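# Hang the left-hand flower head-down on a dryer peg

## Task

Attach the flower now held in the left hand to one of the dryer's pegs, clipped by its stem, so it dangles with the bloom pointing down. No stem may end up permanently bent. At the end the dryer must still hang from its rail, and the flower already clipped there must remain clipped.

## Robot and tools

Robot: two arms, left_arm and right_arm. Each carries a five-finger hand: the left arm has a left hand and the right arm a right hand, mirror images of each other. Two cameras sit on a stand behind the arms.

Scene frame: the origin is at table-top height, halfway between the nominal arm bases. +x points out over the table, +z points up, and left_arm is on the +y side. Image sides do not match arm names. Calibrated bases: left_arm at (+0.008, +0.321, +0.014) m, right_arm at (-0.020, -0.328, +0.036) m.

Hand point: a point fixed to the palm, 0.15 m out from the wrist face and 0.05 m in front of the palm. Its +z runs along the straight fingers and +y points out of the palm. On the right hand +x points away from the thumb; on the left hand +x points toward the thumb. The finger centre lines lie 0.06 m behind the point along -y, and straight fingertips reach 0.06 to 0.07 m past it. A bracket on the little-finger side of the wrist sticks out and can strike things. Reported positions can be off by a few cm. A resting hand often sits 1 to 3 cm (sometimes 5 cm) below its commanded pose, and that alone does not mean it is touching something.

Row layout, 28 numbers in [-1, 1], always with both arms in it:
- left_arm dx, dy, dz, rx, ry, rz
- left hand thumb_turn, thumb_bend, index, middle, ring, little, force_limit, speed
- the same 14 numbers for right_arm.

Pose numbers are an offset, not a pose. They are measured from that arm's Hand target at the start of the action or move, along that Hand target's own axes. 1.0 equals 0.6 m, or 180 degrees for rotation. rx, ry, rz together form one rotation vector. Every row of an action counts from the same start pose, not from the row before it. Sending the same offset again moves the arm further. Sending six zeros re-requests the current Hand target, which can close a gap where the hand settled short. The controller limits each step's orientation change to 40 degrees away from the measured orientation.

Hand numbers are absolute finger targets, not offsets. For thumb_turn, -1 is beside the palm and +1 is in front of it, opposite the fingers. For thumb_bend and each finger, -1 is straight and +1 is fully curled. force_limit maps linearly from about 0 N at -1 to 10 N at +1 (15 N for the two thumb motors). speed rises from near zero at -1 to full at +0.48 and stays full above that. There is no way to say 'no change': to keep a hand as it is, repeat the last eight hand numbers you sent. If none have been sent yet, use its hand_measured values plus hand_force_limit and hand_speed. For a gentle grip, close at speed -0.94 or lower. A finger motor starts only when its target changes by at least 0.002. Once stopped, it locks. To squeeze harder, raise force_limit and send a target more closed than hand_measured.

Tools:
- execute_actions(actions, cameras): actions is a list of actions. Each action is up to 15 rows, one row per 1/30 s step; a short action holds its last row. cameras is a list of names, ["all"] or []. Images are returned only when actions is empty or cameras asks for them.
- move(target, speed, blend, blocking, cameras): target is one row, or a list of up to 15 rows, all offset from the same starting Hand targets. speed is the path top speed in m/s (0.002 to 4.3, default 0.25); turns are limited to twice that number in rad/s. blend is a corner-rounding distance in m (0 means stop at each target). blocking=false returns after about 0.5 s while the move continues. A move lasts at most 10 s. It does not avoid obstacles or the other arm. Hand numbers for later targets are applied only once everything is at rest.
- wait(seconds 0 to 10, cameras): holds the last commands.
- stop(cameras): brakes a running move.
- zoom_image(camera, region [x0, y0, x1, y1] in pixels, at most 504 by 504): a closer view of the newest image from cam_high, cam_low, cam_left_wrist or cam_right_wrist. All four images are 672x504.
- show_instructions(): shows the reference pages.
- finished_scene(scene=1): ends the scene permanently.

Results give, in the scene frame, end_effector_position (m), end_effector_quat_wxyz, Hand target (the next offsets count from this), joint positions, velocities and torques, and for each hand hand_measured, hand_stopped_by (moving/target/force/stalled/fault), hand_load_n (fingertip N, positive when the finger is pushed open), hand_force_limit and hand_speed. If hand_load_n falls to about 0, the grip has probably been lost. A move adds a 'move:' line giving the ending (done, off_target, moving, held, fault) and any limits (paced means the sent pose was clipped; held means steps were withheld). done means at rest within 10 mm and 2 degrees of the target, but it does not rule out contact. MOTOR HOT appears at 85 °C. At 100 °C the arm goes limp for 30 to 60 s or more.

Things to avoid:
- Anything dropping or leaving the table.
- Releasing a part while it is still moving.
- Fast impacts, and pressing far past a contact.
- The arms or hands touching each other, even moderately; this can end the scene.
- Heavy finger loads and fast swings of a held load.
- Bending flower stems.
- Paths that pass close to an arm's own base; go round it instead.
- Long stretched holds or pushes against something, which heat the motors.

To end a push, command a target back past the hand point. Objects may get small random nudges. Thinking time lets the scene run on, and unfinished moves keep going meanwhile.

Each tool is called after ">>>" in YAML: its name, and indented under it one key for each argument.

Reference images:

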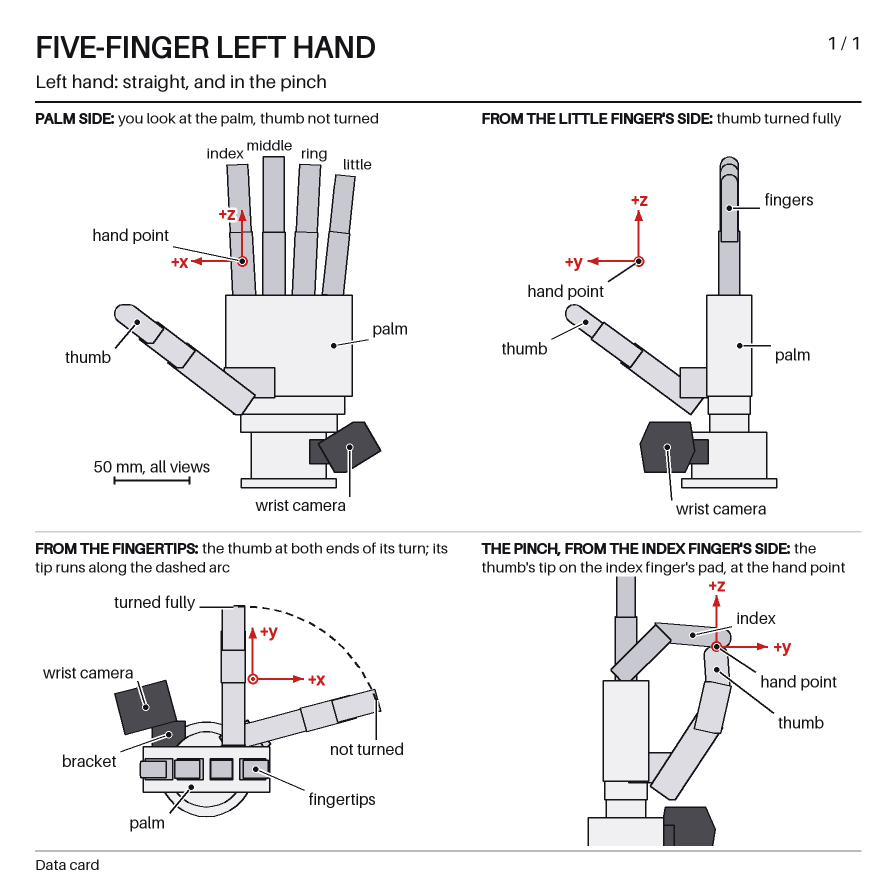

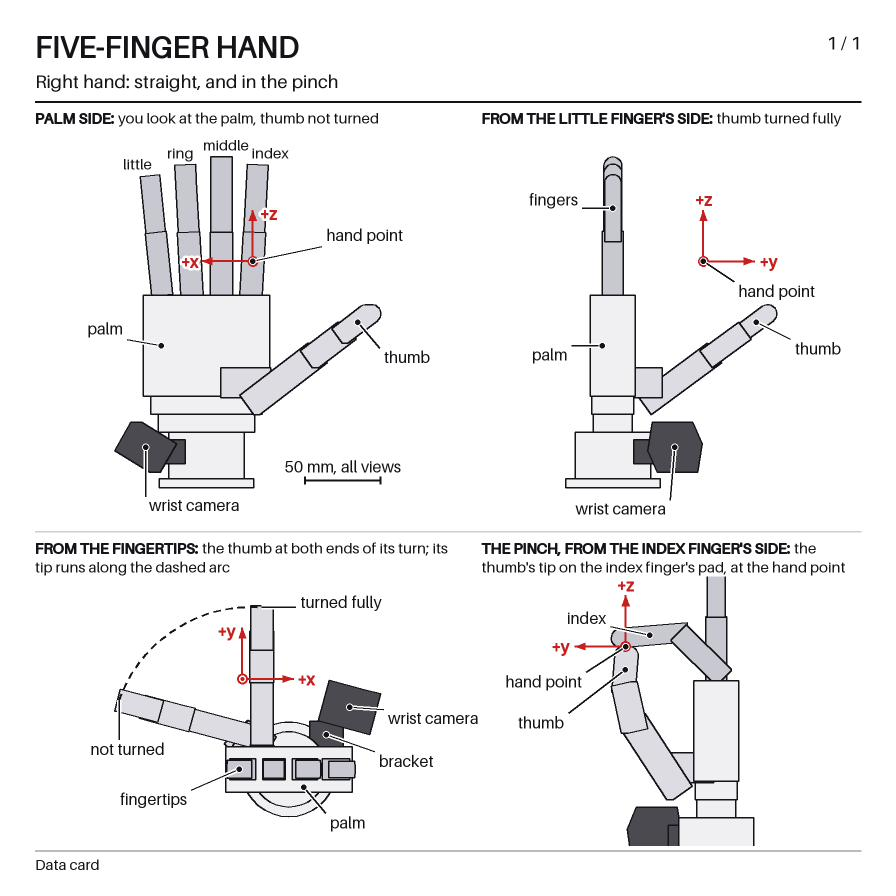

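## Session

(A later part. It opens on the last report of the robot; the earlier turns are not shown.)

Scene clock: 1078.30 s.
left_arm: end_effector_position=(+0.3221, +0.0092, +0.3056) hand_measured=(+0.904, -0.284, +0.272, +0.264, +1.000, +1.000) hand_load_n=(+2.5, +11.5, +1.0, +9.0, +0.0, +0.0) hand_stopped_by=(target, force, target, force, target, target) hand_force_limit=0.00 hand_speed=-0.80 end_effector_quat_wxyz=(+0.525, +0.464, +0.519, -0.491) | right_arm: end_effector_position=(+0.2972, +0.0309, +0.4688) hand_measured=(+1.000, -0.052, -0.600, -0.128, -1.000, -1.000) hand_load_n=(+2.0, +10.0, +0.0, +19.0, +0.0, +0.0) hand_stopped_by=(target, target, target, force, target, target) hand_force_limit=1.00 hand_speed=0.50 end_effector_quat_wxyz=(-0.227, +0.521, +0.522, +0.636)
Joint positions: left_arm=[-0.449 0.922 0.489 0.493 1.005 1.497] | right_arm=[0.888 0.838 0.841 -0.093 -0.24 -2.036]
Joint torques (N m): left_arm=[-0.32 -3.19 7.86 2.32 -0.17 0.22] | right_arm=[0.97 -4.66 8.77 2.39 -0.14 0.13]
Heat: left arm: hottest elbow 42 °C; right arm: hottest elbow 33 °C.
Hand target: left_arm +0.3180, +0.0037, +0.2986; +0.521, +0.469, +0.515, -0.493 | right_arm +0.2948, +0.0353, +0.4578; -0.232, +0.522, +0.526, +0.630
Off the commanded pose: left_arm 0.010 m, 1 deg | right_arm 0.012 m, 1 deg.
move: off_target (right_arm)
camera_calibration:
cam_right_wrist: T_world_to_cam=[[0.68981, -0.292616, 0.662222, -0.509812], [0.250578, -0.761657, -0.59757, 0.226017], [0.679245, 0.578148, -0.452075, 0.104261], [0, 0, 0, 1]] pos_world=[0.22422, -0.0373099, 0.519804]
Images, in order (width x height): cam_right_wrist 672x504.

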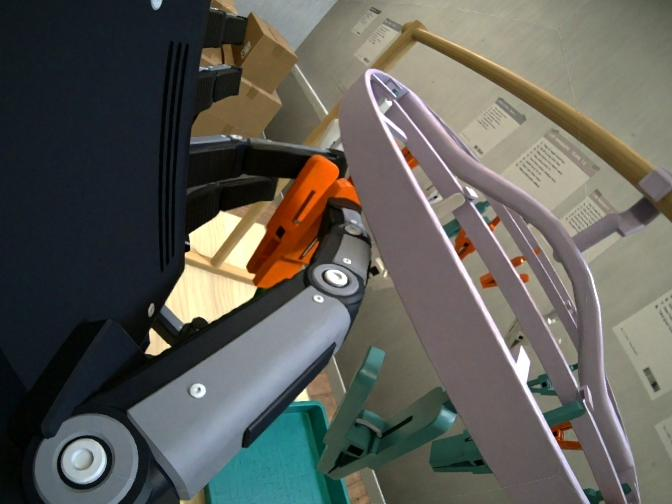

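>>> move:
  target: [0.0183,-0.0003,0.0007,0,0,0,0.904,-0.284,0.272,0.264,1,1,0,-0.8,0.01203,0.00561,-0.00131,0,0,0,1,-0.05,-0.6,0.285,-1,-1,1,0.5]
  speed: 0.04
  cameras: ["cam_right_wrist","cam_left_wrist"]

>>> zoom_image:
  camera: "cam_right_wrist"
  region: [235, 250, 285, 300]

>>> zoom_image:
  camera: "cam_left_wrist"
  region: [180, 0, 380, 200]

Scene clock: 1081.33 s.
left_arm: end_effector_position=(+0.3220, +0.0083, +0.2947) hand_measured=(+0.904, -0.284, +0.272, +0.264, +1.000, +1.000) hand_load_n=(+2.5, +11.5, +1.0, +9.0, +0.0, +0.0) hand_stopped_by=(target, force, target, force, target, target) hand_force_limit=0.00 hand_speed=-0.80 end_effector_quat_wxyz=(+0.525, +0.463, +0.519, -0.491) | right_arm: end_effector_position=(+0.2972, +0.0309, +0.4689) hand_measured=(+1.000, -0.052, -0.600, -0.128, -1.000, -1.000) hand_load_n=(+2.0, +10.0, +0.0, +18.5, +0.0, +0.0) hand_stopped_by=(target, target, target, force, target, target) hand_force_limit=1.00 hand_speed=0.50 end_effector_quat_wxyz=(-0.227, +0.521, +0.522, +0.636)
Joint positions: left_arm=[-0.452 0.943 0.468 0.536 1.002 1.497] | right_arm=[0.888 0.838 0.841 -0.093 -0.24 -2.036]
Joint torques (N m): left_arm=[-0.32 -3.25 7.71 2.32 -0.18 0.22] | right_arm=[0.91 -4.78 10.45 1.58 -0.11 0.17]
Heat: left arm: hottest elbow 42 °C; right arm: hottest elbow 33 °C.
Hand target: left_arm +0.3177, +0.0029, +0.2877; +0.521, +0.469, +0.515, -0.493 | right_arm +0.2948, +0.0353, +0.4659; -0.232, +0.522, +0.526, +0.630
Off the commanded pose: left_arm 0.010 m, 1 deg | right_arm 0.006 m, 1 deg.
move: done
camera_calibration:
cam_left_wrist: T_world_to_cam=[[-0.952662, -0.131317, -0.274209, 0.39736], [0.194804, 0.428805, -0.882144, 0.202954], [0.233423, -0.893802, -0.382925, 0.160105], [0, 0, 0, 1]] pos_world=[0.301642, 0.108255, 0.349303]
cam_right_wrist: T_world_to_cam=[[0.689607, -0.292809, 0.662348, -0.509906], [0.25076, -0.761483, -0.597715, 0.226119], [0.679383, 0.578279, -0.451699, 0.104085], [0, 0, 0, 1]] pos_world=[0.22422, -0.0373096, 0.519905]
Images, in order (width x height): cam_left_wrist 672x504, cam_right_wrist 672x504.

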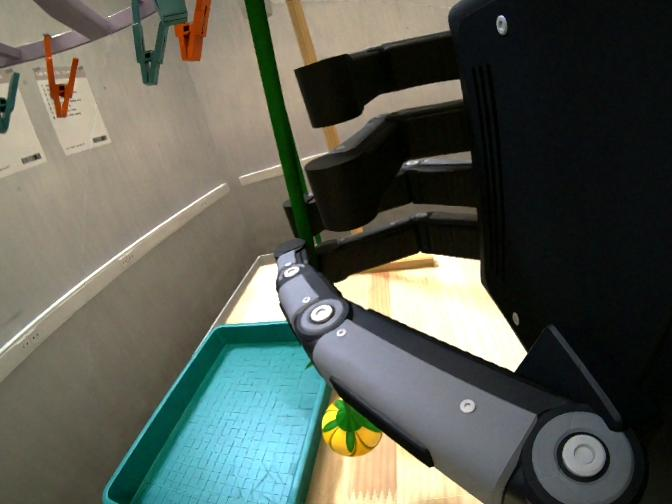

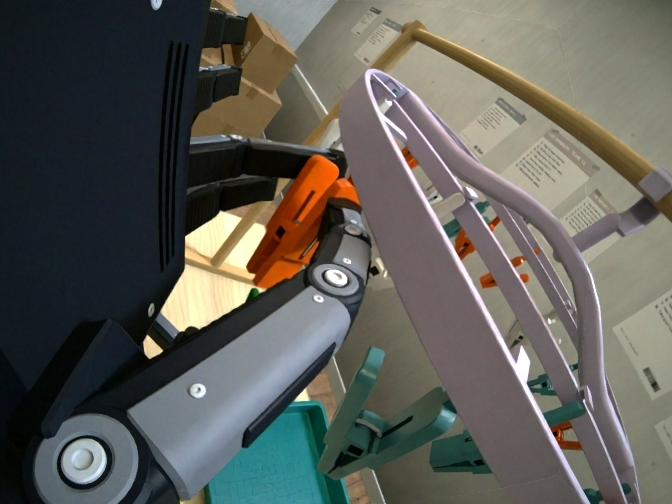

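Scaled by 10.080 from the camera's 672x504 image, which has a finer 960x720 frame.

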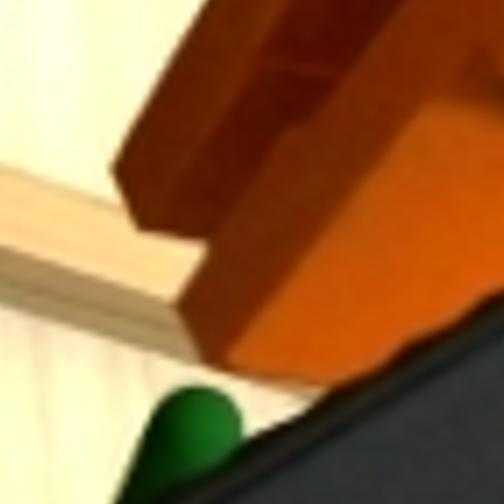

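Scaled by 2.520 from the camera's 672x504 image, which has a finer 960x720 frame.

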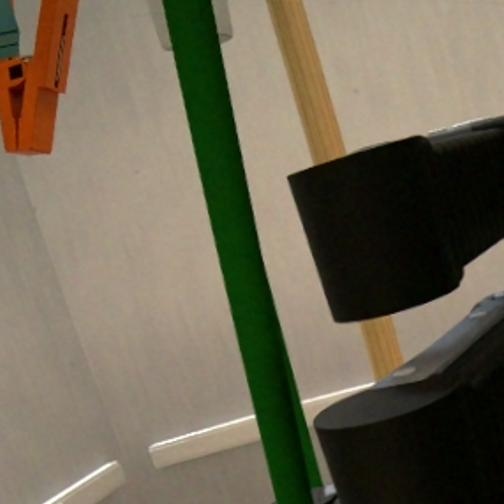

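>>> zoom_image:
  camera: "cam_right_wrist"
  region: [242, 258, 272, 288]

>>> zoom_image:
  camera: "cam_right_wrist"
  region: [240, 150, 380, 290]

Scaled by 16.800 from the camera's 672x504 image, which has a finer 960x720 frame.

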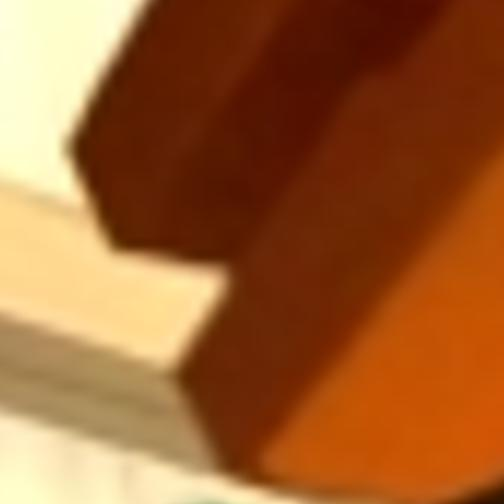

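Scaled by 3.600 from the camera's 672x504 image, which has a finer 960x720 frame.

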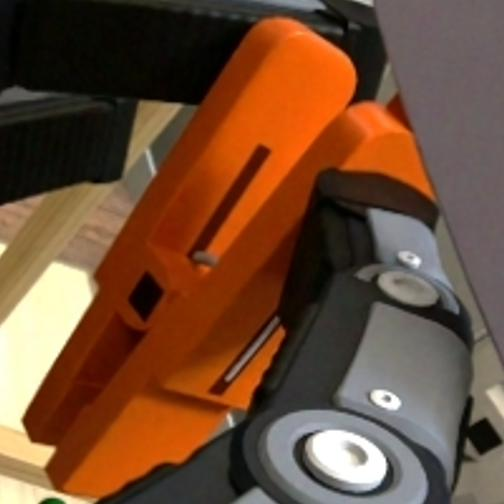

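>>> execute_actions:
  actions:
    - [[0,0,0,0,0,0,0.904,-0.284,0.272,0.264,1,1,0,-0.8,0,0,0,0,0,0,1,-0.05,-0.6,-0.209,-1,-1,1,-0.6]]

Scene clock: 1096.97 s.
left_arm: end_effector_position=(+0.3220, +0.0083, +0.2947) hand_measured=(+0.904, -0.284, +0.272, +0.264, +1.000, +1.000) hand_load_n=(+2.5, +11.5, +1.0, +9.0, +0.0, +0.0) hand_stopped_by=(target, force, target, force, target, target) hand_force_limit=0.00 hand_speed=-0.80 end_effector_quat_wxyz=(+0.525, +0.463, +0.519, -0.491) | right_arm: end_effector_position=(+0.2971, +0.0309, +0.4689) hand_measured=(+1.000, -0.052, -0.600, -0.212, -1.000, -1.000) hand_load_n=(+1.5, +5.0, +0.0, +8.0, +0.0, +0.0) hand_stopped_by=(target, target, target, target, target, target) hand_force_limit=1.00 hand_speed=-0.60 end_effector_quat_wxyz=(-0.227, +0.521, +0.522, +0.636)
Joint positions: left_arm=[-0.452 0.943 0.468 0.536 1.002 1.497] | right_arm=[0.888 0.838 0.841 -0.093 -0.24 -2.036]
Joint torques (N m): left_arm=[-0.32 -3.25 7.71 2.3 -0.17 0.22] | right_arm=[1.26 -4.54 10.45 1.66 -0.11 0.16]
Heat: left arm: hottest elbow 41 °C; right arm: hottest elbow 33 °C.
Hand target: left_arm +0.3177, +0.0029, +0.2877; +0.521, +0.469, +0.515, -0.493 | right_arm +0.2948, +0.0353, +0.4659; -0.232, +0.522, +0.526, +0.630
Off the commanded pose: left_arm 0.010 m, 1 deg | right_arm 0.006 m, 1 deg.

>>> execute_actions:
  actions:
    - [[0,0,0,0,0,0,0.904,-0.284,0.272,0.264,1,1,0,-0.8,0,0,0,0,0,0,1,-0.05,-0.6,0.29,-1,-1,1,0.7]]
  cameras: ["cam_right_wrist"]

>>> zoom_image:
  camera: "cam_right_wrist"
  region: [242, 258, 272, 288]

Scene clock: 1098.33 s.
left_arm: end_effector_position=(+0.3220, +0.0083, +0.2947) hand_measured=(+0.904, -0.284, +0.272, +0.264, +1.000, +1.000) hand_load_n=(+2.5, +11.5, +1.0, +9.0, +0.0, +0.0) hand_stopped_by=(target, force, target, force, target, target) hand_force_limit=0.00 hand_speed=-0.80 end_effector_quat_wxyz=(+0.525, +0.463, +0.519, -0.491) | right_arm: end_effector_position=(+0.2971, +0.0309, +0.4689) hand_measured=(+1.000, -0.052, -0.600, -0.122, -1.000, -1.000) hand_load_n=(+2.0, +9.0, +0.0, +19.5, +0.0, +0.0) hand_stopped_by=(target, target, target, force, target, target) hand_force_limit=1.00 hand_speed=0.70 end_effector_quat_wxyz=(-0.227, +0.521, +0.522, +0.636)
Joint positions: left_arm=[-0.452 0.943 0.468 0.536 1.002 1.497] | right_arm=[0.888 0.838 0.841 -0.093 -0.24 -2.036]
Joint torques (N m): left_arm=[-0.38 -3.25 7.71 2.32 -0.17 0.22] | right_arm=[1.03 -4.54 10.41 1.51 -0.11 0.15]
Heat: left arm: hottest elbow 40 °C; right arm: hottest elbow 33 °C.
Hand target: left_arm +0.3177, +0.0029, +0.2877; +0.521, +0.469, +0.515, -0.493 | right_arm +0.2947, +0.0353, +0.4659; -0.232, +0.522, +0.526, +0.630
Off the commanded pose: left_arm 0.010 m, 1 deg | right_arm 0.006 m, 1 deg.
camera_calibration:
cam_right_wrist: T_world_to_cam=[[0.68978, -0.292556, 0.662279, -0.509899], [0.25104, -0.76134, -0.59778, 0.226096], [0.679104, 0.578595, -0.451714, 0.104167], [0, 0, 0, 1]] pos_world=[0.224219, -0.0373083, 0.519905]
Images, in order (width x height): cam_right_wrist 672x504.

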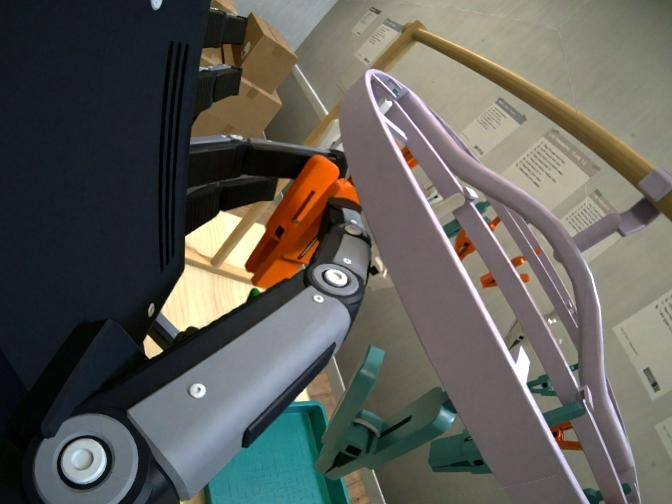

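Scaled by 16.800 from the camera's 672x504 image, which has a finer 960x720 frame.

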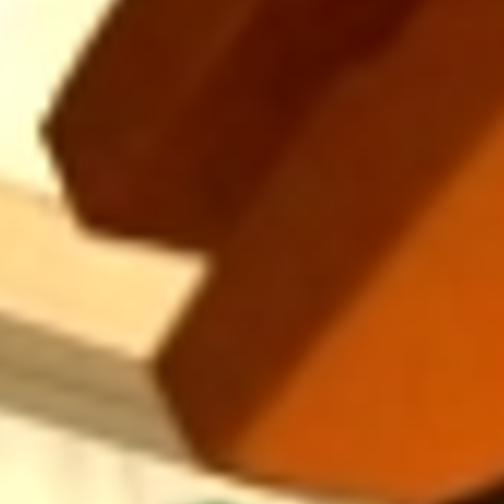

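>>> move:
  target: [0,0,0,0,0,0,0.904,-0.284,0.272,0.264,1,1,0,-0.8,0.0661,0.0309,-0.0072,0,0,0,1,-0.05,-0.6,0.29,-1,-1,1,0.7]
  speed: 0.05
  cameras: ["cam_right_wrist"]

>>> zoom_image:
  camera: "cam_right_wrist"
  region: [240, 250, 290, 300]

Scene clock: 1104.30 s.
left_arm: end_effector_position=(+0.3220, +0.0083, +0.2947) hand_measured=(+0.904, -0.284, +0.272, +0.264, +1.000, +1.000) hand_load_n=(+2.5, +11.5, +0.5, +9.0, +0.0, +0.0) hand_stopped_by=(target, force, target, force, target, target) hand_force_limit=0.00 hand_speed=-0.80 end_effector_quat_wxyz=(+0.525, +0.463, +0.519, -0.491) | right_arm: end_effector_position=(+0.2942, +0.0298, +0.4724) hand_measured=(+1.000, -0.052, -0.600, -0.122, -1.000, -1.000) hand_load_n=(+1.0, +7.0, +0.0, +19.0, +0.0, +0.0) hand_stopped_by=(target, target, target, force, target, target) hand_force_limit=1.00 hand_speed=0.70 end_effector_quat_wxyz=(-0.227, +0.537, +0.534, +0.612)
Joint positions: left_arm=[-0.452 0.943 0.468 0.536 1.002 1.497] | right_arm=[0.888 0.838 0.895 -0.21 -0.247 -2.036]
Joint torques (N m): left_arm=[-0.32 -3.31 7.71 2.33 -0.17 0.22] | right_arm=[0.97 -4.84 15.58 1.76 0.11 0.13]
Heat: left arm: hottest elbow 40 °C; right arm: hottest elbow 33 °C.
Hand target: left_arm +0.3177, +0.0029, +0.2877; +0.521, +0.469, +0.515, -0.493 | right_arm +0.2947, +0.0354, +0.5099; -0.232, +0.522, +0.526, +0.630
Off the commanded pose: left_arm 0.010 m, 1 deg | right_arm 0.038 m, 3 deg.
move: off_target (right_arm)
camera_calibration:
cam_right_wrist: T_world_to_cam=[[0.71826, -0.256162, 0.646903, -0.512708], [0.232557, -0.7879, -0.570203, 0.221304], [0.655759, 0.559996, -0.506344, 0.141545], [0, 0, 0, 1]] pos_world=[0.223972, -0.0362354, 0.529531]
Images, in order (width x height): cam_right_wrist 672x504.

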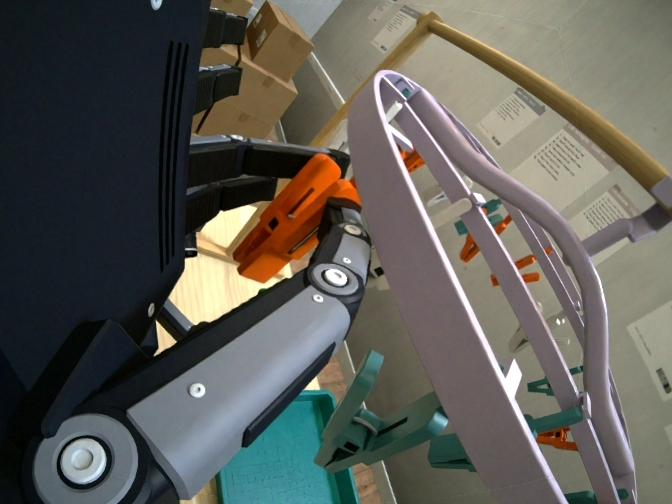

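Scaled by 10.080 from the camera's 672x504 image, which has a finer 960x720 frame.

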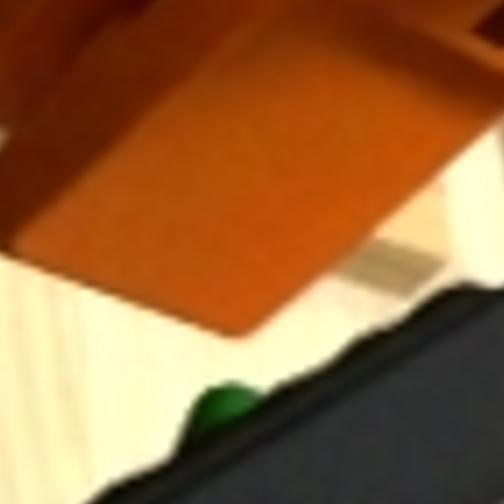

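>>> zoom_image:
  camera: "cam_right_wrist"
  region: [225, 220, 285, 280]

>>> zoom_image:
  camera: "cam_right_wrist"
  region: [220, 140, 380, 300]

Scaled by 8.400 from the camera's 672x504 image, which has a finer 960x720 frame.

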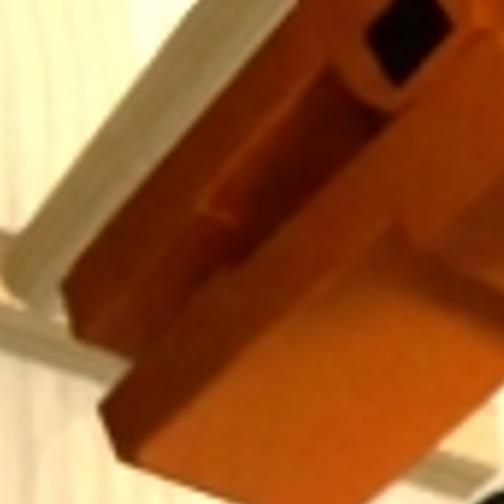

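Scaled by 3.150 from the camera's 672x504 image, which has a finer 960x720 frame.

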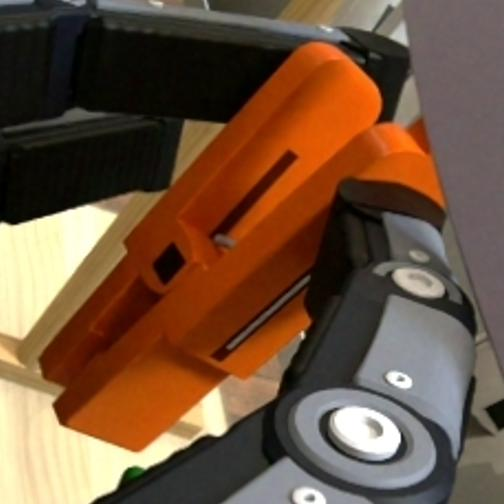

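>>> execute_actions:
  actions:
    - [[0,0,0,0,0,0,0.904,-0.284,0.272,0.264,1,1,0,-0.8,0,0,0,0,0,0,1,-0.05,-0.6,-0.5,-1,-1,1,-0.6]]
    - [[0,0,0,0,0,0,0.904,-0.284,0.272,0.264,1,1,0,-0.8,0,0,0,0,0,0,1,-0.05,-0.6,-0.5,-1,-1,1,-0.6]]
  cameras: ["cam_right_wrist"]

>>> zoom_image:
  camera: "cam_right_wrist"
  region: [220, 140, 380, 300]

Scene clock: 1109.13 s.
left_arm: end_effector_position=(+0.3220, +0.0083, +0.2947) hand_measured=(+0.904, -0.284, +0.272, +0.264, +1.000, +1.000) hand_load_n=(+2.5, +11.5, +1.0, +9.0, +0.0, +0.0) hand_stopped_by=(target, force, target, force, target, target) hand_force_limit=0.00 hand_speed=-0.80 end_effector_quat_wxyz=(+0.525, +0.463, +0.519, -0.491) | right_arm: end_effector_position=(+0.2940, +0.0301, +0.4731) hand_measured=(+1.000, -0.050, -0.600, -0.500, -1.000, -1.000) hand_load_n=(+0.0, -2.0, +0.0, +0.0, +0.0, +0.0) hand_stopped_by=(target, target, target, target, target, target) hand_force_limit=1.00 hand_speed=-0.60 end_effector_quat_wxyz=(-0.228, +0.536, +0.535, +0.612)
Joint positions: left_arm=[-0.452 0.943 0.468 0.536 1.002 1.497] | right_arm=[0.888 0.838 0.897 -0.21 -0.248 -2.036]
Joint torques (N m): left_arm=[-0.32 -3.25 7.72 2.32 -0.17 0.22] | right_arm=[0.91 -4.48 15.54 1.77 0.13 0.14]
Heat: left arm: hottest elbow 40 °C; right arm: hottest elbow 34 °C.
Hand target: left_arm +0.3177, +0.0029, +0.2877; +0.521, +0.469, +0.515, -0.493 | right_arm +0.2947, +0.0354, +0.5099; -0.232, +0.522, +0.526, +0.630
Off the commanded pose: left_arm 0.010 m, 1 deg | right_arm 0.037 m, 3 deg.
camera_calibration:
cam_right_wrist: T_world_to_cam=[[0.718232, -0.255797, 0.647078, -0.513064], [0.234061, -0.786956, -0.57089, 0.221897], [0.655254, 0.561488, -0.505345, 0.141611], [0, 0, 0, 1]] pos_world=[0.223771, -0.0361299, 0.530234]
Images, in order (width x height): cam_right_wrist 672x504.

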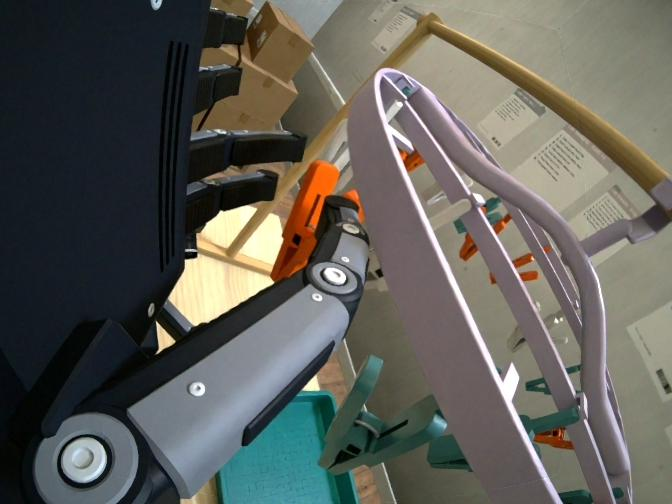

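Scaled by 3.150 from the camera's 672x504 image, which has a finer 960x720 frame.

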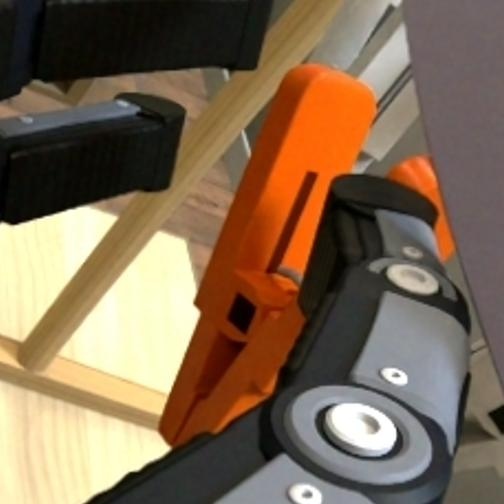

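>>> move:
  target: [0,0,0,0,0,0,0.904,-0.284,0.272,0.264,1,1,0,-0.8,-0.05256,-0.02035,0.00728,0,0,0,1,-0.05,-0.6,-0.5,-1,-1,1,-0.6]
  speed: 0.05
  cameras: ["cam_right_wrist"]

>>> zoom_image:
  camera: "cam_right_wrist"
  region: [220, 140, 380, 300]

Scene clock: 1112.27 s.
left_arm: end_effector_position=(+0.3220, +0.0083, +0.2947) hand_measured=(+0.904, -0.284, +0.272, +0.264, +1.000, +1.000) hand_load_n=(+2.5, +11.5, +0.5, +9.0, +0.0, +0.0) hand_stopped_by=(target, force, target, force, target, target) hand_force_limit=0.00 hand_speed=-0.80 end_effector_quat_wxyz=(+0.525, +0.463, +0.519, -0.491) | right_arm: end_effector_position=(+0.2934, +0.0332, +0.4765) hand_measured=(+1.000, -0.050, -0.600, -0.500, -1.000, -1.000) hand_load_n=(+0.0, -1.5, +0.0, +0.0, +0.0, +0.0) hand_stopped_by=(target, target, target, target, target, target) hand_force_limit=1.00 hand_speed=-0.60 end_effector_quat_wxyz=(-0.233, +0.523, +0.530, +0.625)
Joint positions: left_arm=[-0.452 0.943 0.468 0.536 1.002 1.497] | right_arm=[0.889 0.838 0.878 -0.152 -0.258 -2.035]
Joint torques (N m): left_arm=[-0.32 -3.25 7.71 2.32 -0.17 0.22] | right_arm=[0.32 -4.48 9.73 2.91 0.29 0.13]
Heat: left arm: hottest elbow 40 °C; right arm: hottest elbow 34 °C.
Hand target: left_arm +0.3177, +0.0029, +0.2877; +0.521, +0.469, +0.515, -0.493 | right_arm +0.2971, +0.0354, +0.4758; -0.232, +0.522, +0.526, +0.630
Off the commanded pose: left_arm 0.010 m, 1 deg | right_arm 0.004 m, 1 deg.
move: done
camera_calibration:
cam_right_wrist: T_world_to_cam=[[0.706161, -0.268711, 0.655081, -0.513822], [0.255442, -0.766199, -0.589651, 0.22831], [0.660368, 0.583724, -0.47242, 0.12408], [0, 0, 0, 1]] pos_world=[0.222583, -0.0355668, 0.529836]
Images, in order (width x height): cam_right_wrist 672x504.

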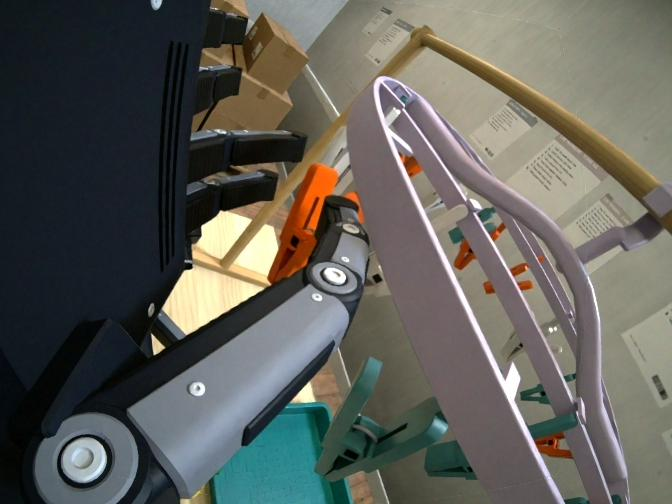

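Scaled by 3.150 from the camera's 672x504 image, which has a finer 960x720 frame.

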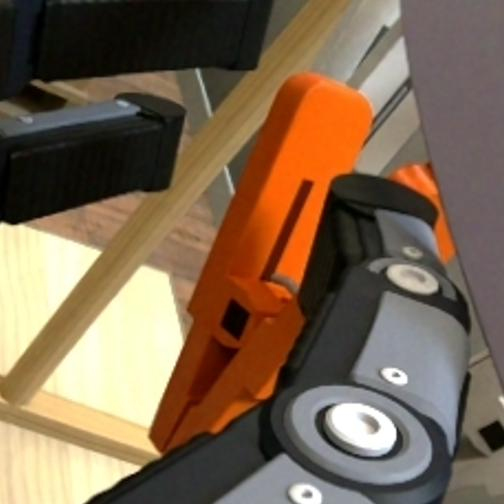

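>>> move:
  target: [0,0,0,0,0,0,0.904,-0.284,0.272,0.264,1,1,0,-0.8,-0.01478,0.00787,-0.0002,0,0,0,1,-0.05,-0.6,-0.5,-1,-1,1,-0.6]
  speed: 0.05
  cameras: ["cam_right_wrist"]

>>> zoom_image:
  camera: "cam_right_wrist"
  region: [220, 140, 380, 300]

Scene clock: 1114.63 s.
left_arm: end_effector_position=(+0.3220, +0.0083, +0.2947) hand_measured=(+0.904, -0.284, +0.272, +0.264, +1.000, +1.000) hand_load_n=(+2.5, +11.5, +1.0, +9.0, +0.0, +0.0) hand_stopped_by=(target, force, target, force, target, target) hand_force_limit=0.00 hand_speed=-0.80 end_effector_quat_wxyz=(+0.525, +0.463, +0.519, -0.491) | right_arm: end_effector_position=(+0.2940, +0.0335, +0.4740) hand_measured=(+1.000, -0.050, -0.600, -0.500, -1.000, -1.000) hand_load_n=(+0.5, -1.0, +0.0, +0.0, +0.0, +0.0) hand_stopped_by=(target, target, target, target, target, target) hand_force_limit=1.00 hand_speed=-0.60 end_effector_quat_wxyz=(-0.238, +0.518, +0.531, +0.626)
Joint positions: left_arm=[-0.452 0.943 0.468 0.536 1.002 1.497] | right_arm=[0.879 0.839 0.866 -0.133 -0.28 -2.035]
Joint torques (N m): left_arm=[-0.32 -3.31 7.71 2.32 -0.17 0.22] | right_arm=[-0.97 -4.19 9.58 2.91 0.08 0.11]
Heat: left arm: hottest elbow 39 °C; right arm: hottest elbow 34 °C.
Hand target: left_arm +0.3177, +0.0029, +0.2877; +0.521, +0.469, +0.515, -0.493 | right_arm +0.3041, +0.0313, +0.4699; -0.232, +0.522, +0.526, +0.630
Off the commanded pose: left_arm 0.010 m, 1 deg | right_arm 0.011 m, 1 deg.
move: off_target (right_arm)
camera_calibration:
cam_right_wrist: T_world_to_cam=[[0.707461, -0.265011, 0.655186, -0.51316], [0.266412, -0.758655, -0.594531, 0.22581], [0.654617, 0.595156, -0.466117, 0.120544], [0, 0, 0, 1]] pos_world=[0.223972, -0.0364237, 0.526654]
Images, in order (width x height): cam_right_wrist 672x504.

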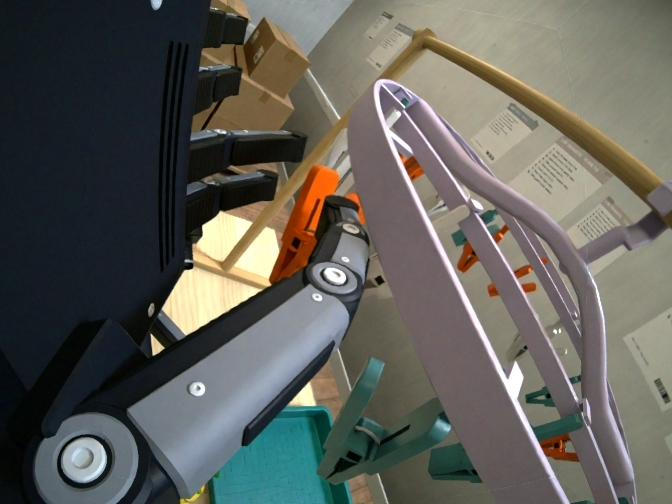

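Scaled by 3.150 from the camera's 672x504 image, which has a finer 960x720 frame.

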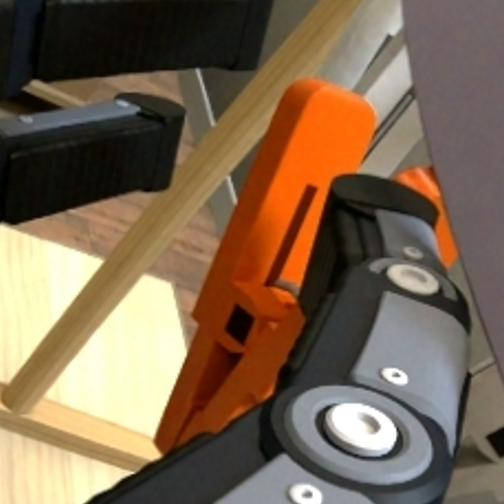

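>>> move:
  target: [0,0,0,0,0,0,0.904,-0.284,0.272,0.264,1,1,0,-0.8,-0.00257,0.00339,-0.00905,0,0,0,1,-0.05,-0.6,-0.5,-1,-1,1,-0.6]
  speed: 0.05
  cameras: ["cam_right_wrist"]

>>> zoom_image:
  camera: "cam_right_wrist"
  region: [220, 140, 380, 300]

Scene clock: 1116.07 s.
left_arm: end_effector_position=(+0.3220, +0.0083, +0.2947) hand_measured=(+0.904, -0.284, +0.272, +0.264, +1.000, +1.000) hand_load_n=(+2.5, +11.5, +0.5, +9.0, +0.0, +0.0) hand_stopped_by=(target, force, target, force, target, target) hand_force_limit=0.00 hand_speed=-0.80 end_effector_quat_wxyz=(+0.525, +0.463, +0.519, -0.491) | right_arm: end_effector_position=(+0.2968, +0.0310, +0.4700) hand_measured=(+1.000, -0.050, -0.600, -0.500, -1.000, -1.000) hand_load_n=(+0.0, -1.0, +0.0, +0.0, +0.0, +0.0) hand_stopped_by=(target, target, target, target, target, target) hand_force_limit=1.00 hand_speed=-0.60 end_effector_quat_wxyz=(-0.239, +0.520, +0.532, +0.624)
Joint positions: left_arm=[-0.452 0.943 0.468 0.536 1.002 1.497] | right_arm=[0.865 0.839 0.86 -0.133 -0.294 -2.035]
Joint torques (N m): left_arm=[-0.32 -3.25 7.71 2.32 -0.17 0.22] | right_arm=[-1.08 -5.01 9.58 2.62 0.08 0.08]
Heat: left arm: hottest elbow 39 °C; right arm: hottest elbow 34 °C.
Hand target: left_arm +0.3177, +0.0029, +0.2877; +0.521, +0.469, +0.515, -0.493 | right_arm +0.3042, +0.0253, +0.4698; -0.232, +0.522, +0.526, +0.630
Off the commanded pose: left_arm 0.010 m, 1 deg | right_arm 0.009 m, 1 deg.
move: done
camera_calibration:
cam_right_wrist: T_world_to_cam=[[0.71074, -0.262696, 0.652563, -0.512958], [0.263315, -0.760866, -0.593084, 0.221016], [0.652314, 0.593359, -0.471606, 0.121746], [0, 0, 0, 1]] pos_world=[0.226967, -0.0388276, 0.523234]
Images, in order (width x height): cam_right_wrist 672x504.

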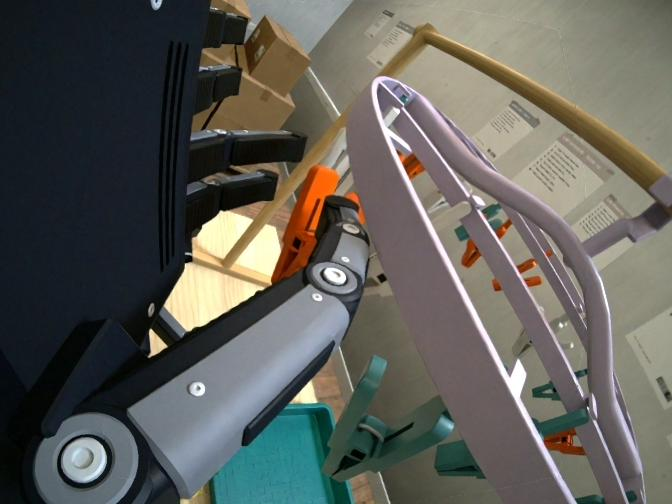

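Scaled by 3.150 from the camera's 672x504 image, which has a finer 960x720 frame.

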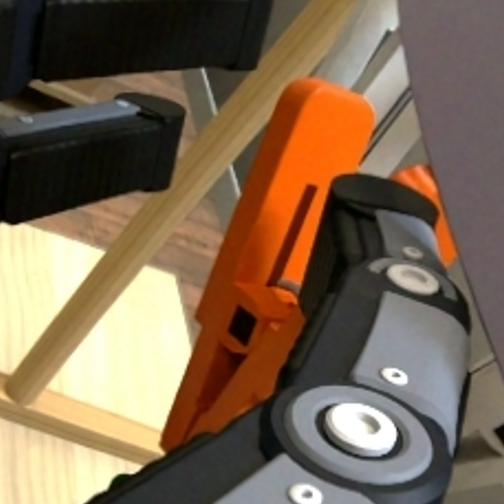

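>>> execute_actions:
  actions:
    - [[0,0,0,0,0,0,0.904,-0.284,0.272,0.264,1,1,0,-0.8,0,0,0,0,0,0,1,-0.05,-0.6,-0.21,-1,-1,1,-0.5]]
    - [[0,0,0,0,0,0,0.904,-0.284,0.272,0.264,1,1,0,-0.8,0,0,0,0,0,0,1,-0.05,-0.6,-0.21,-1,-1,1,-0.5]]
  cameras: ["cam_right_wrist"]

>>> zoom_image:
  camera: "cam_right_wrist"
  region: [220, 140, 380, 300]

Scene clock: 1120.53 s.
left_arm: end_effector_position=(+0.3220, +0.0083, +0.2947) hand_measured=(+0.904, -0.284, +0.272, +0.264, +1.000, +1.000) hand_load_n=(+2.5, +11.5, +1.0, +9.0, +0.0, +0.0) hand_stopped_by=(target, force, target, force, target, target) hand_force_limit=0.00 hand_speed=-0.80 end_effector_quat_wxyz=(+0.525, +0.463, +0.519, -0.491) | right_arm: end_effector_position=(+0.2967, +0.0310, +0.4700) hand_measured=(+1.000, -0.050, -0.600, -0.210, -1.000, -1.000) hand_load_n=(+0.0, +0.0, +0.0, +2.0, +0.0, +0.0) hand_stopped_by=(target, target, target, target, target, target) hand_force_limit=1.00 hand_speed=-0.50 end_effector_quat_wxyz=(-0.239, +0.520, +0.532, +0.624)
Joint positions: left_arm=[-0.452 0.943 0.468 0.536 1.002 1.497] | right_arm=[0.865 0.839 0.86 -0.133 -0.294 -2.035]
Joint torques (N m): left_arm=[-0.32 -3.31 7.71 2.32 -0.17 0.22] | right_arm=[-1.32 -4.89 9.59 2.58 0.09 0.06]
Heat: left arm: hottest elbow 39 °C; right arm: hottest elbow 34 °C.
Hand target: left_arm +0.3177, +0.0029, +0.2877; +0.521, +0.469, +0.515, -0.493 | right_arm +0.3042, +0.0253, +0.4698; -0.232, +0.522, +0.526, +0.630
Off the commanded pose: left_arm 0.010 m, 1 deg | right_arm 0.009 m, 1 deg.
camera_calibration:
cam_right_wrist: T_world_to_cam=[[0.710855, -0.262476, 0.652527, -0.512929], [0.263579, -0.76073, -0.593141, 0.221068], [0.652082, 0.59363, -0.471585, 0.121738], [0, 0, 0, 1]] pos_world=[0.226966, -0.0387264, 0.523234]
Images, in order (width x height): cam_right_wrist 672x504.

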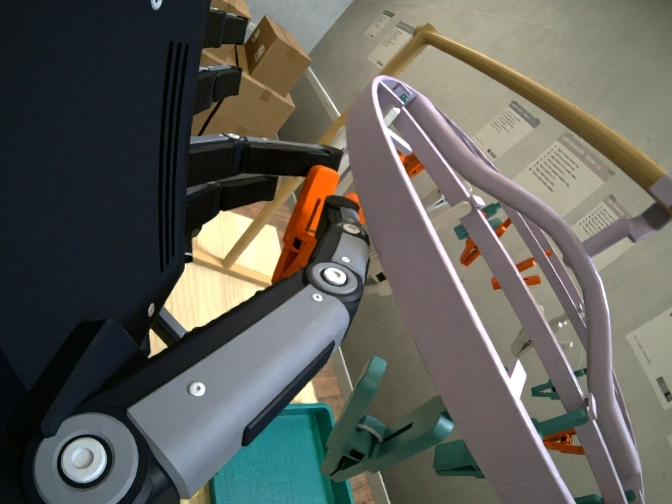

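Scaled by 3.150 from the camera's 672x504 image, which has a finer 960x720 frame.

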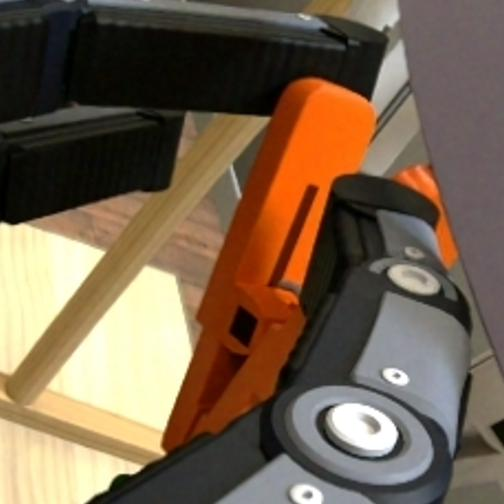

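>>> execute_actions:
  actions:
    - [[0,0,0,0,0,0,0.904,-0.284,0.272,0.264,1,1,0,-0.8,0,0,0,0,0,0,1,-0.05,-0.6,0.25,-1,-1,1,-0.3]]
  cameras: ["cam_right_wrist"]

>>> zoom_image:
  camera: "cam_right_wrist"
  region: [220, 140, 380, 300]

Scene clock: 1122.50 s.
left_arm: end_effector_position=(+0.3220, +0.0083, +0.2947) hand_measured=(+0.904, -0.284, +0.272, +0.264, +1.000, +1.000) hand_load_n=(+2.5, +11.5, +1.0, +9.0, +0.0, +0.0) hand_stopped_by=(target, force, target, force, target, target) hand_force_limit=0.00 hand_speed=-0.80 end_effector_quat_wxyz=(+0.525, +0.463, +0.519, -0.491) | right_arm: end_effector_position=(+0.2990, +0.0291, +0.4701) hand_measured=(+1.000, -0.050, -0.600, +0.246, -1.000, -1.000) hand_load_n=(+0.0, +1.5, +0.0, +13.0, +0.0, +0.0) hand_stopped_by=(target, target, target, force, target, target) hand_force_limit=1.00 hand_speed=-0.30 end_effector_quat_wxyz=(-0.237, +0.522, +0.530, +0.625)
Joint positions: left_arm=[-0.452 0.943 0.468 0.536 1.002 1.497] | right_arm=[0.859 0.839 0.86 -0.132 -0.294 -2.035]
Joint torques (N m): left_arm=[-0.32 -3.25 7.71 2.3 -0.17 0.22] | right_arm=[-1.08 -4.78 9.52 2.55 0.07 0.07]
Heat: left arm: hottest elbow 39 °C; right arm: hottest elbow 33 °C.
Hand target: left_arm +0.3177, +0.0029, +0.2877; +0.521, +0.469, +0.515, -0.493 | right_arm +0.3042, +0.0252, +0.4698; -0.232, +0.522, +0.526, +0.630
Off the commanded pose: left_arm 0.010 m, 1 deg | right_arm 0.006 m, 1 deg.
camera_calibration:
cam_right_wrist: T_world_to_cam=[[0.708971, -0.267218, 0.652652, -0.514531], [0.258805, -0.762287, -0.593244, 0.220503], [0.656034, 0.589502, -0.471282, 0.120338], [0, 0, 0, 1]] pos_world=[0.228774, -0.0403454, 0.523335]
Images, in order (width x height): cam_right_wrist 672x504.

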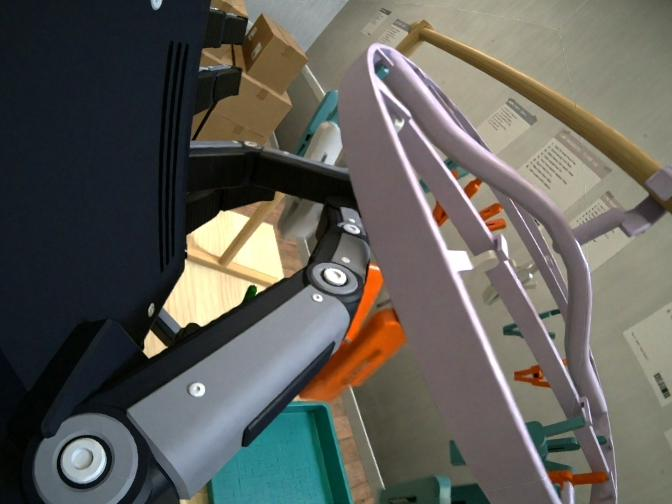

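Scaled by 3.150 from the camera's 672x504 image, which has a finer 960x720 frame.

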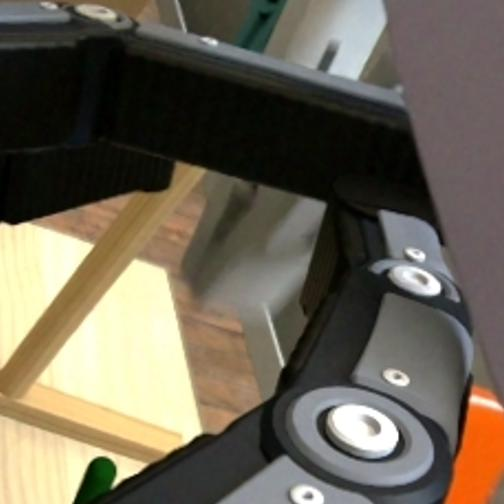

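>>> execute_actions:
  actions:
    - [[0,0,0,0,0,0,0.904,-0.284,0.272,0.264,1,1,0,-0.8,0,0,0,0,0,0,1,-0.05,-0.6,0,-1,-1,1,-0.6]]
  cameras: ["all"]

Scene clock: 1123.97 s.
left_arm: end_effector_position=(+0.3220, +0.0083, +0.2947) hand_measured=(+0.904, -0.284, +0.272, +0.264, +1.000, +1.000) hand_load_n=(+2.5, +11.5, +1.0, +9.0, +0.0, +0.0) hand_stopped_by=(target, force, target, force, target, target) hand_force_limit=0.00 hand_speed=-0.80 end_effector_quat_wxyz=(+0.525, +0.463, +0.519, -0.491) | right_arm: end_effector_position=(+0.2990, +0.0291, +0.4701) hand_measured=(+1.000, -0.050, -0.600, +0.000, -1.000, -1.000) hand_load_n=(+0.0, +0.0, +0.0, +0.0, +0.0, +0.0) hand_stopped_by=(target, target, target, target, target, target) hand_force_limit=1.00 hand_speed=-0.60 end_effector_quat_wxyz=(-0.237, +0.522, +0.530, +0.625)
Joint positions: left_arm=[-0.452 0.943 0.468 0.536 1.002 1.497] | right_arm=[0.859 0.839 0.86 -0.132 -0.294 -2.035]
Joint torques (N m): left_arm=[-0.32 -3.25 7.71 2.32 -0.17 0.22] | right_arm=[-0.67 -4.95 9.54 2.63 0.07 0.08]
Heat: left arm: hottest elbow 39 °C; right arm: hottest elbow 33 °C.
Hand target: left_arm +0.3177, +0.0029, +0.2877; +0.521, +0.469, +0.515, -0.493 | right_arm +0.3042, +0.0252, +0.4698; -0.232, +0.522, +0.526, +0.630
Off the commanded pose: left_arm 0.010 m, 1 deg | right_arm 0.006 m, 1 deg.
camera_calibration:
cam_left_wrist: T_world_to_cam=[[-0.952662, -0.131317, -0.274209, 0.39736], [0.194804, 0.428805, -0.882144, 0.202954], [0.233423, -0.893802, -0.382925, 0.160105], [0, 0, 0, 1]] pos_world=[0.301642, 0.108255, 0.349303]
cam_right_wrist: T_world_to_cam=[[0.708971, -0.267218, 0.652652, -0.514531], [0.258805, -0.762287, -0.593244, 0.220503], [0.656034, 0.589502, -0.471282, 0.120338], [0, 0, 0, 1]] pos_world=[0.228774, -0.0403454, 0.523335]

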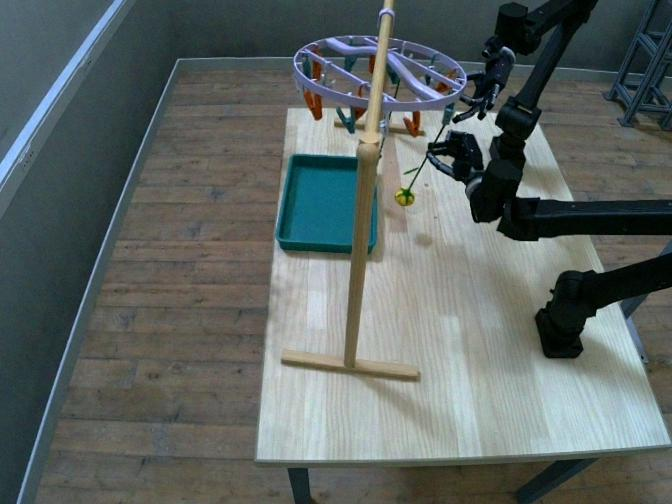

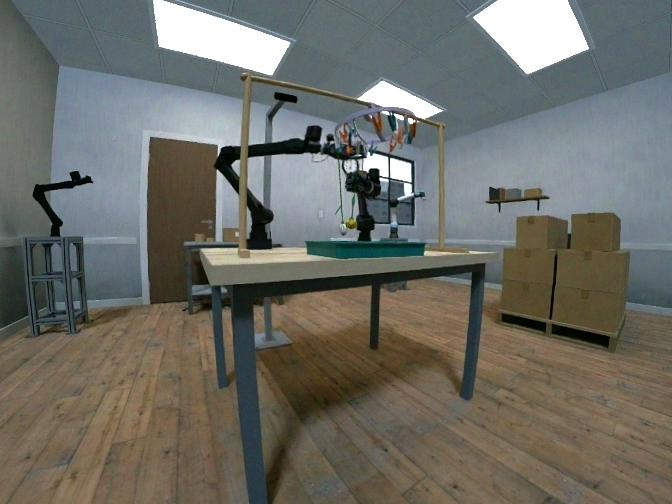

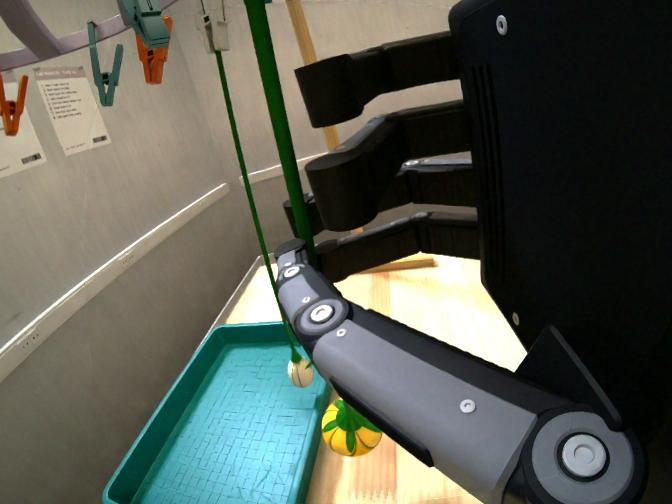

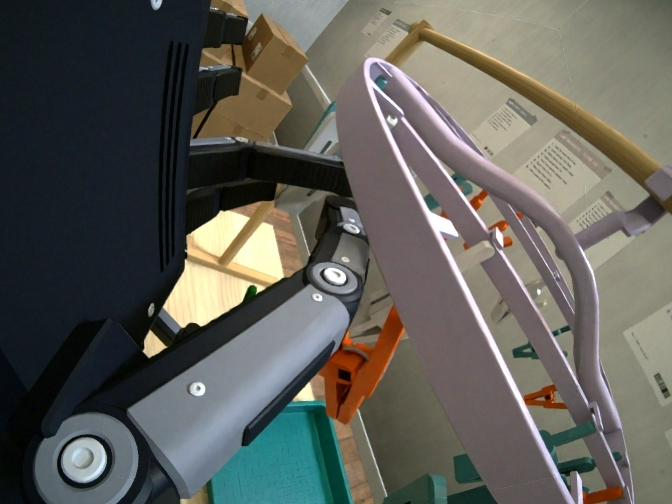

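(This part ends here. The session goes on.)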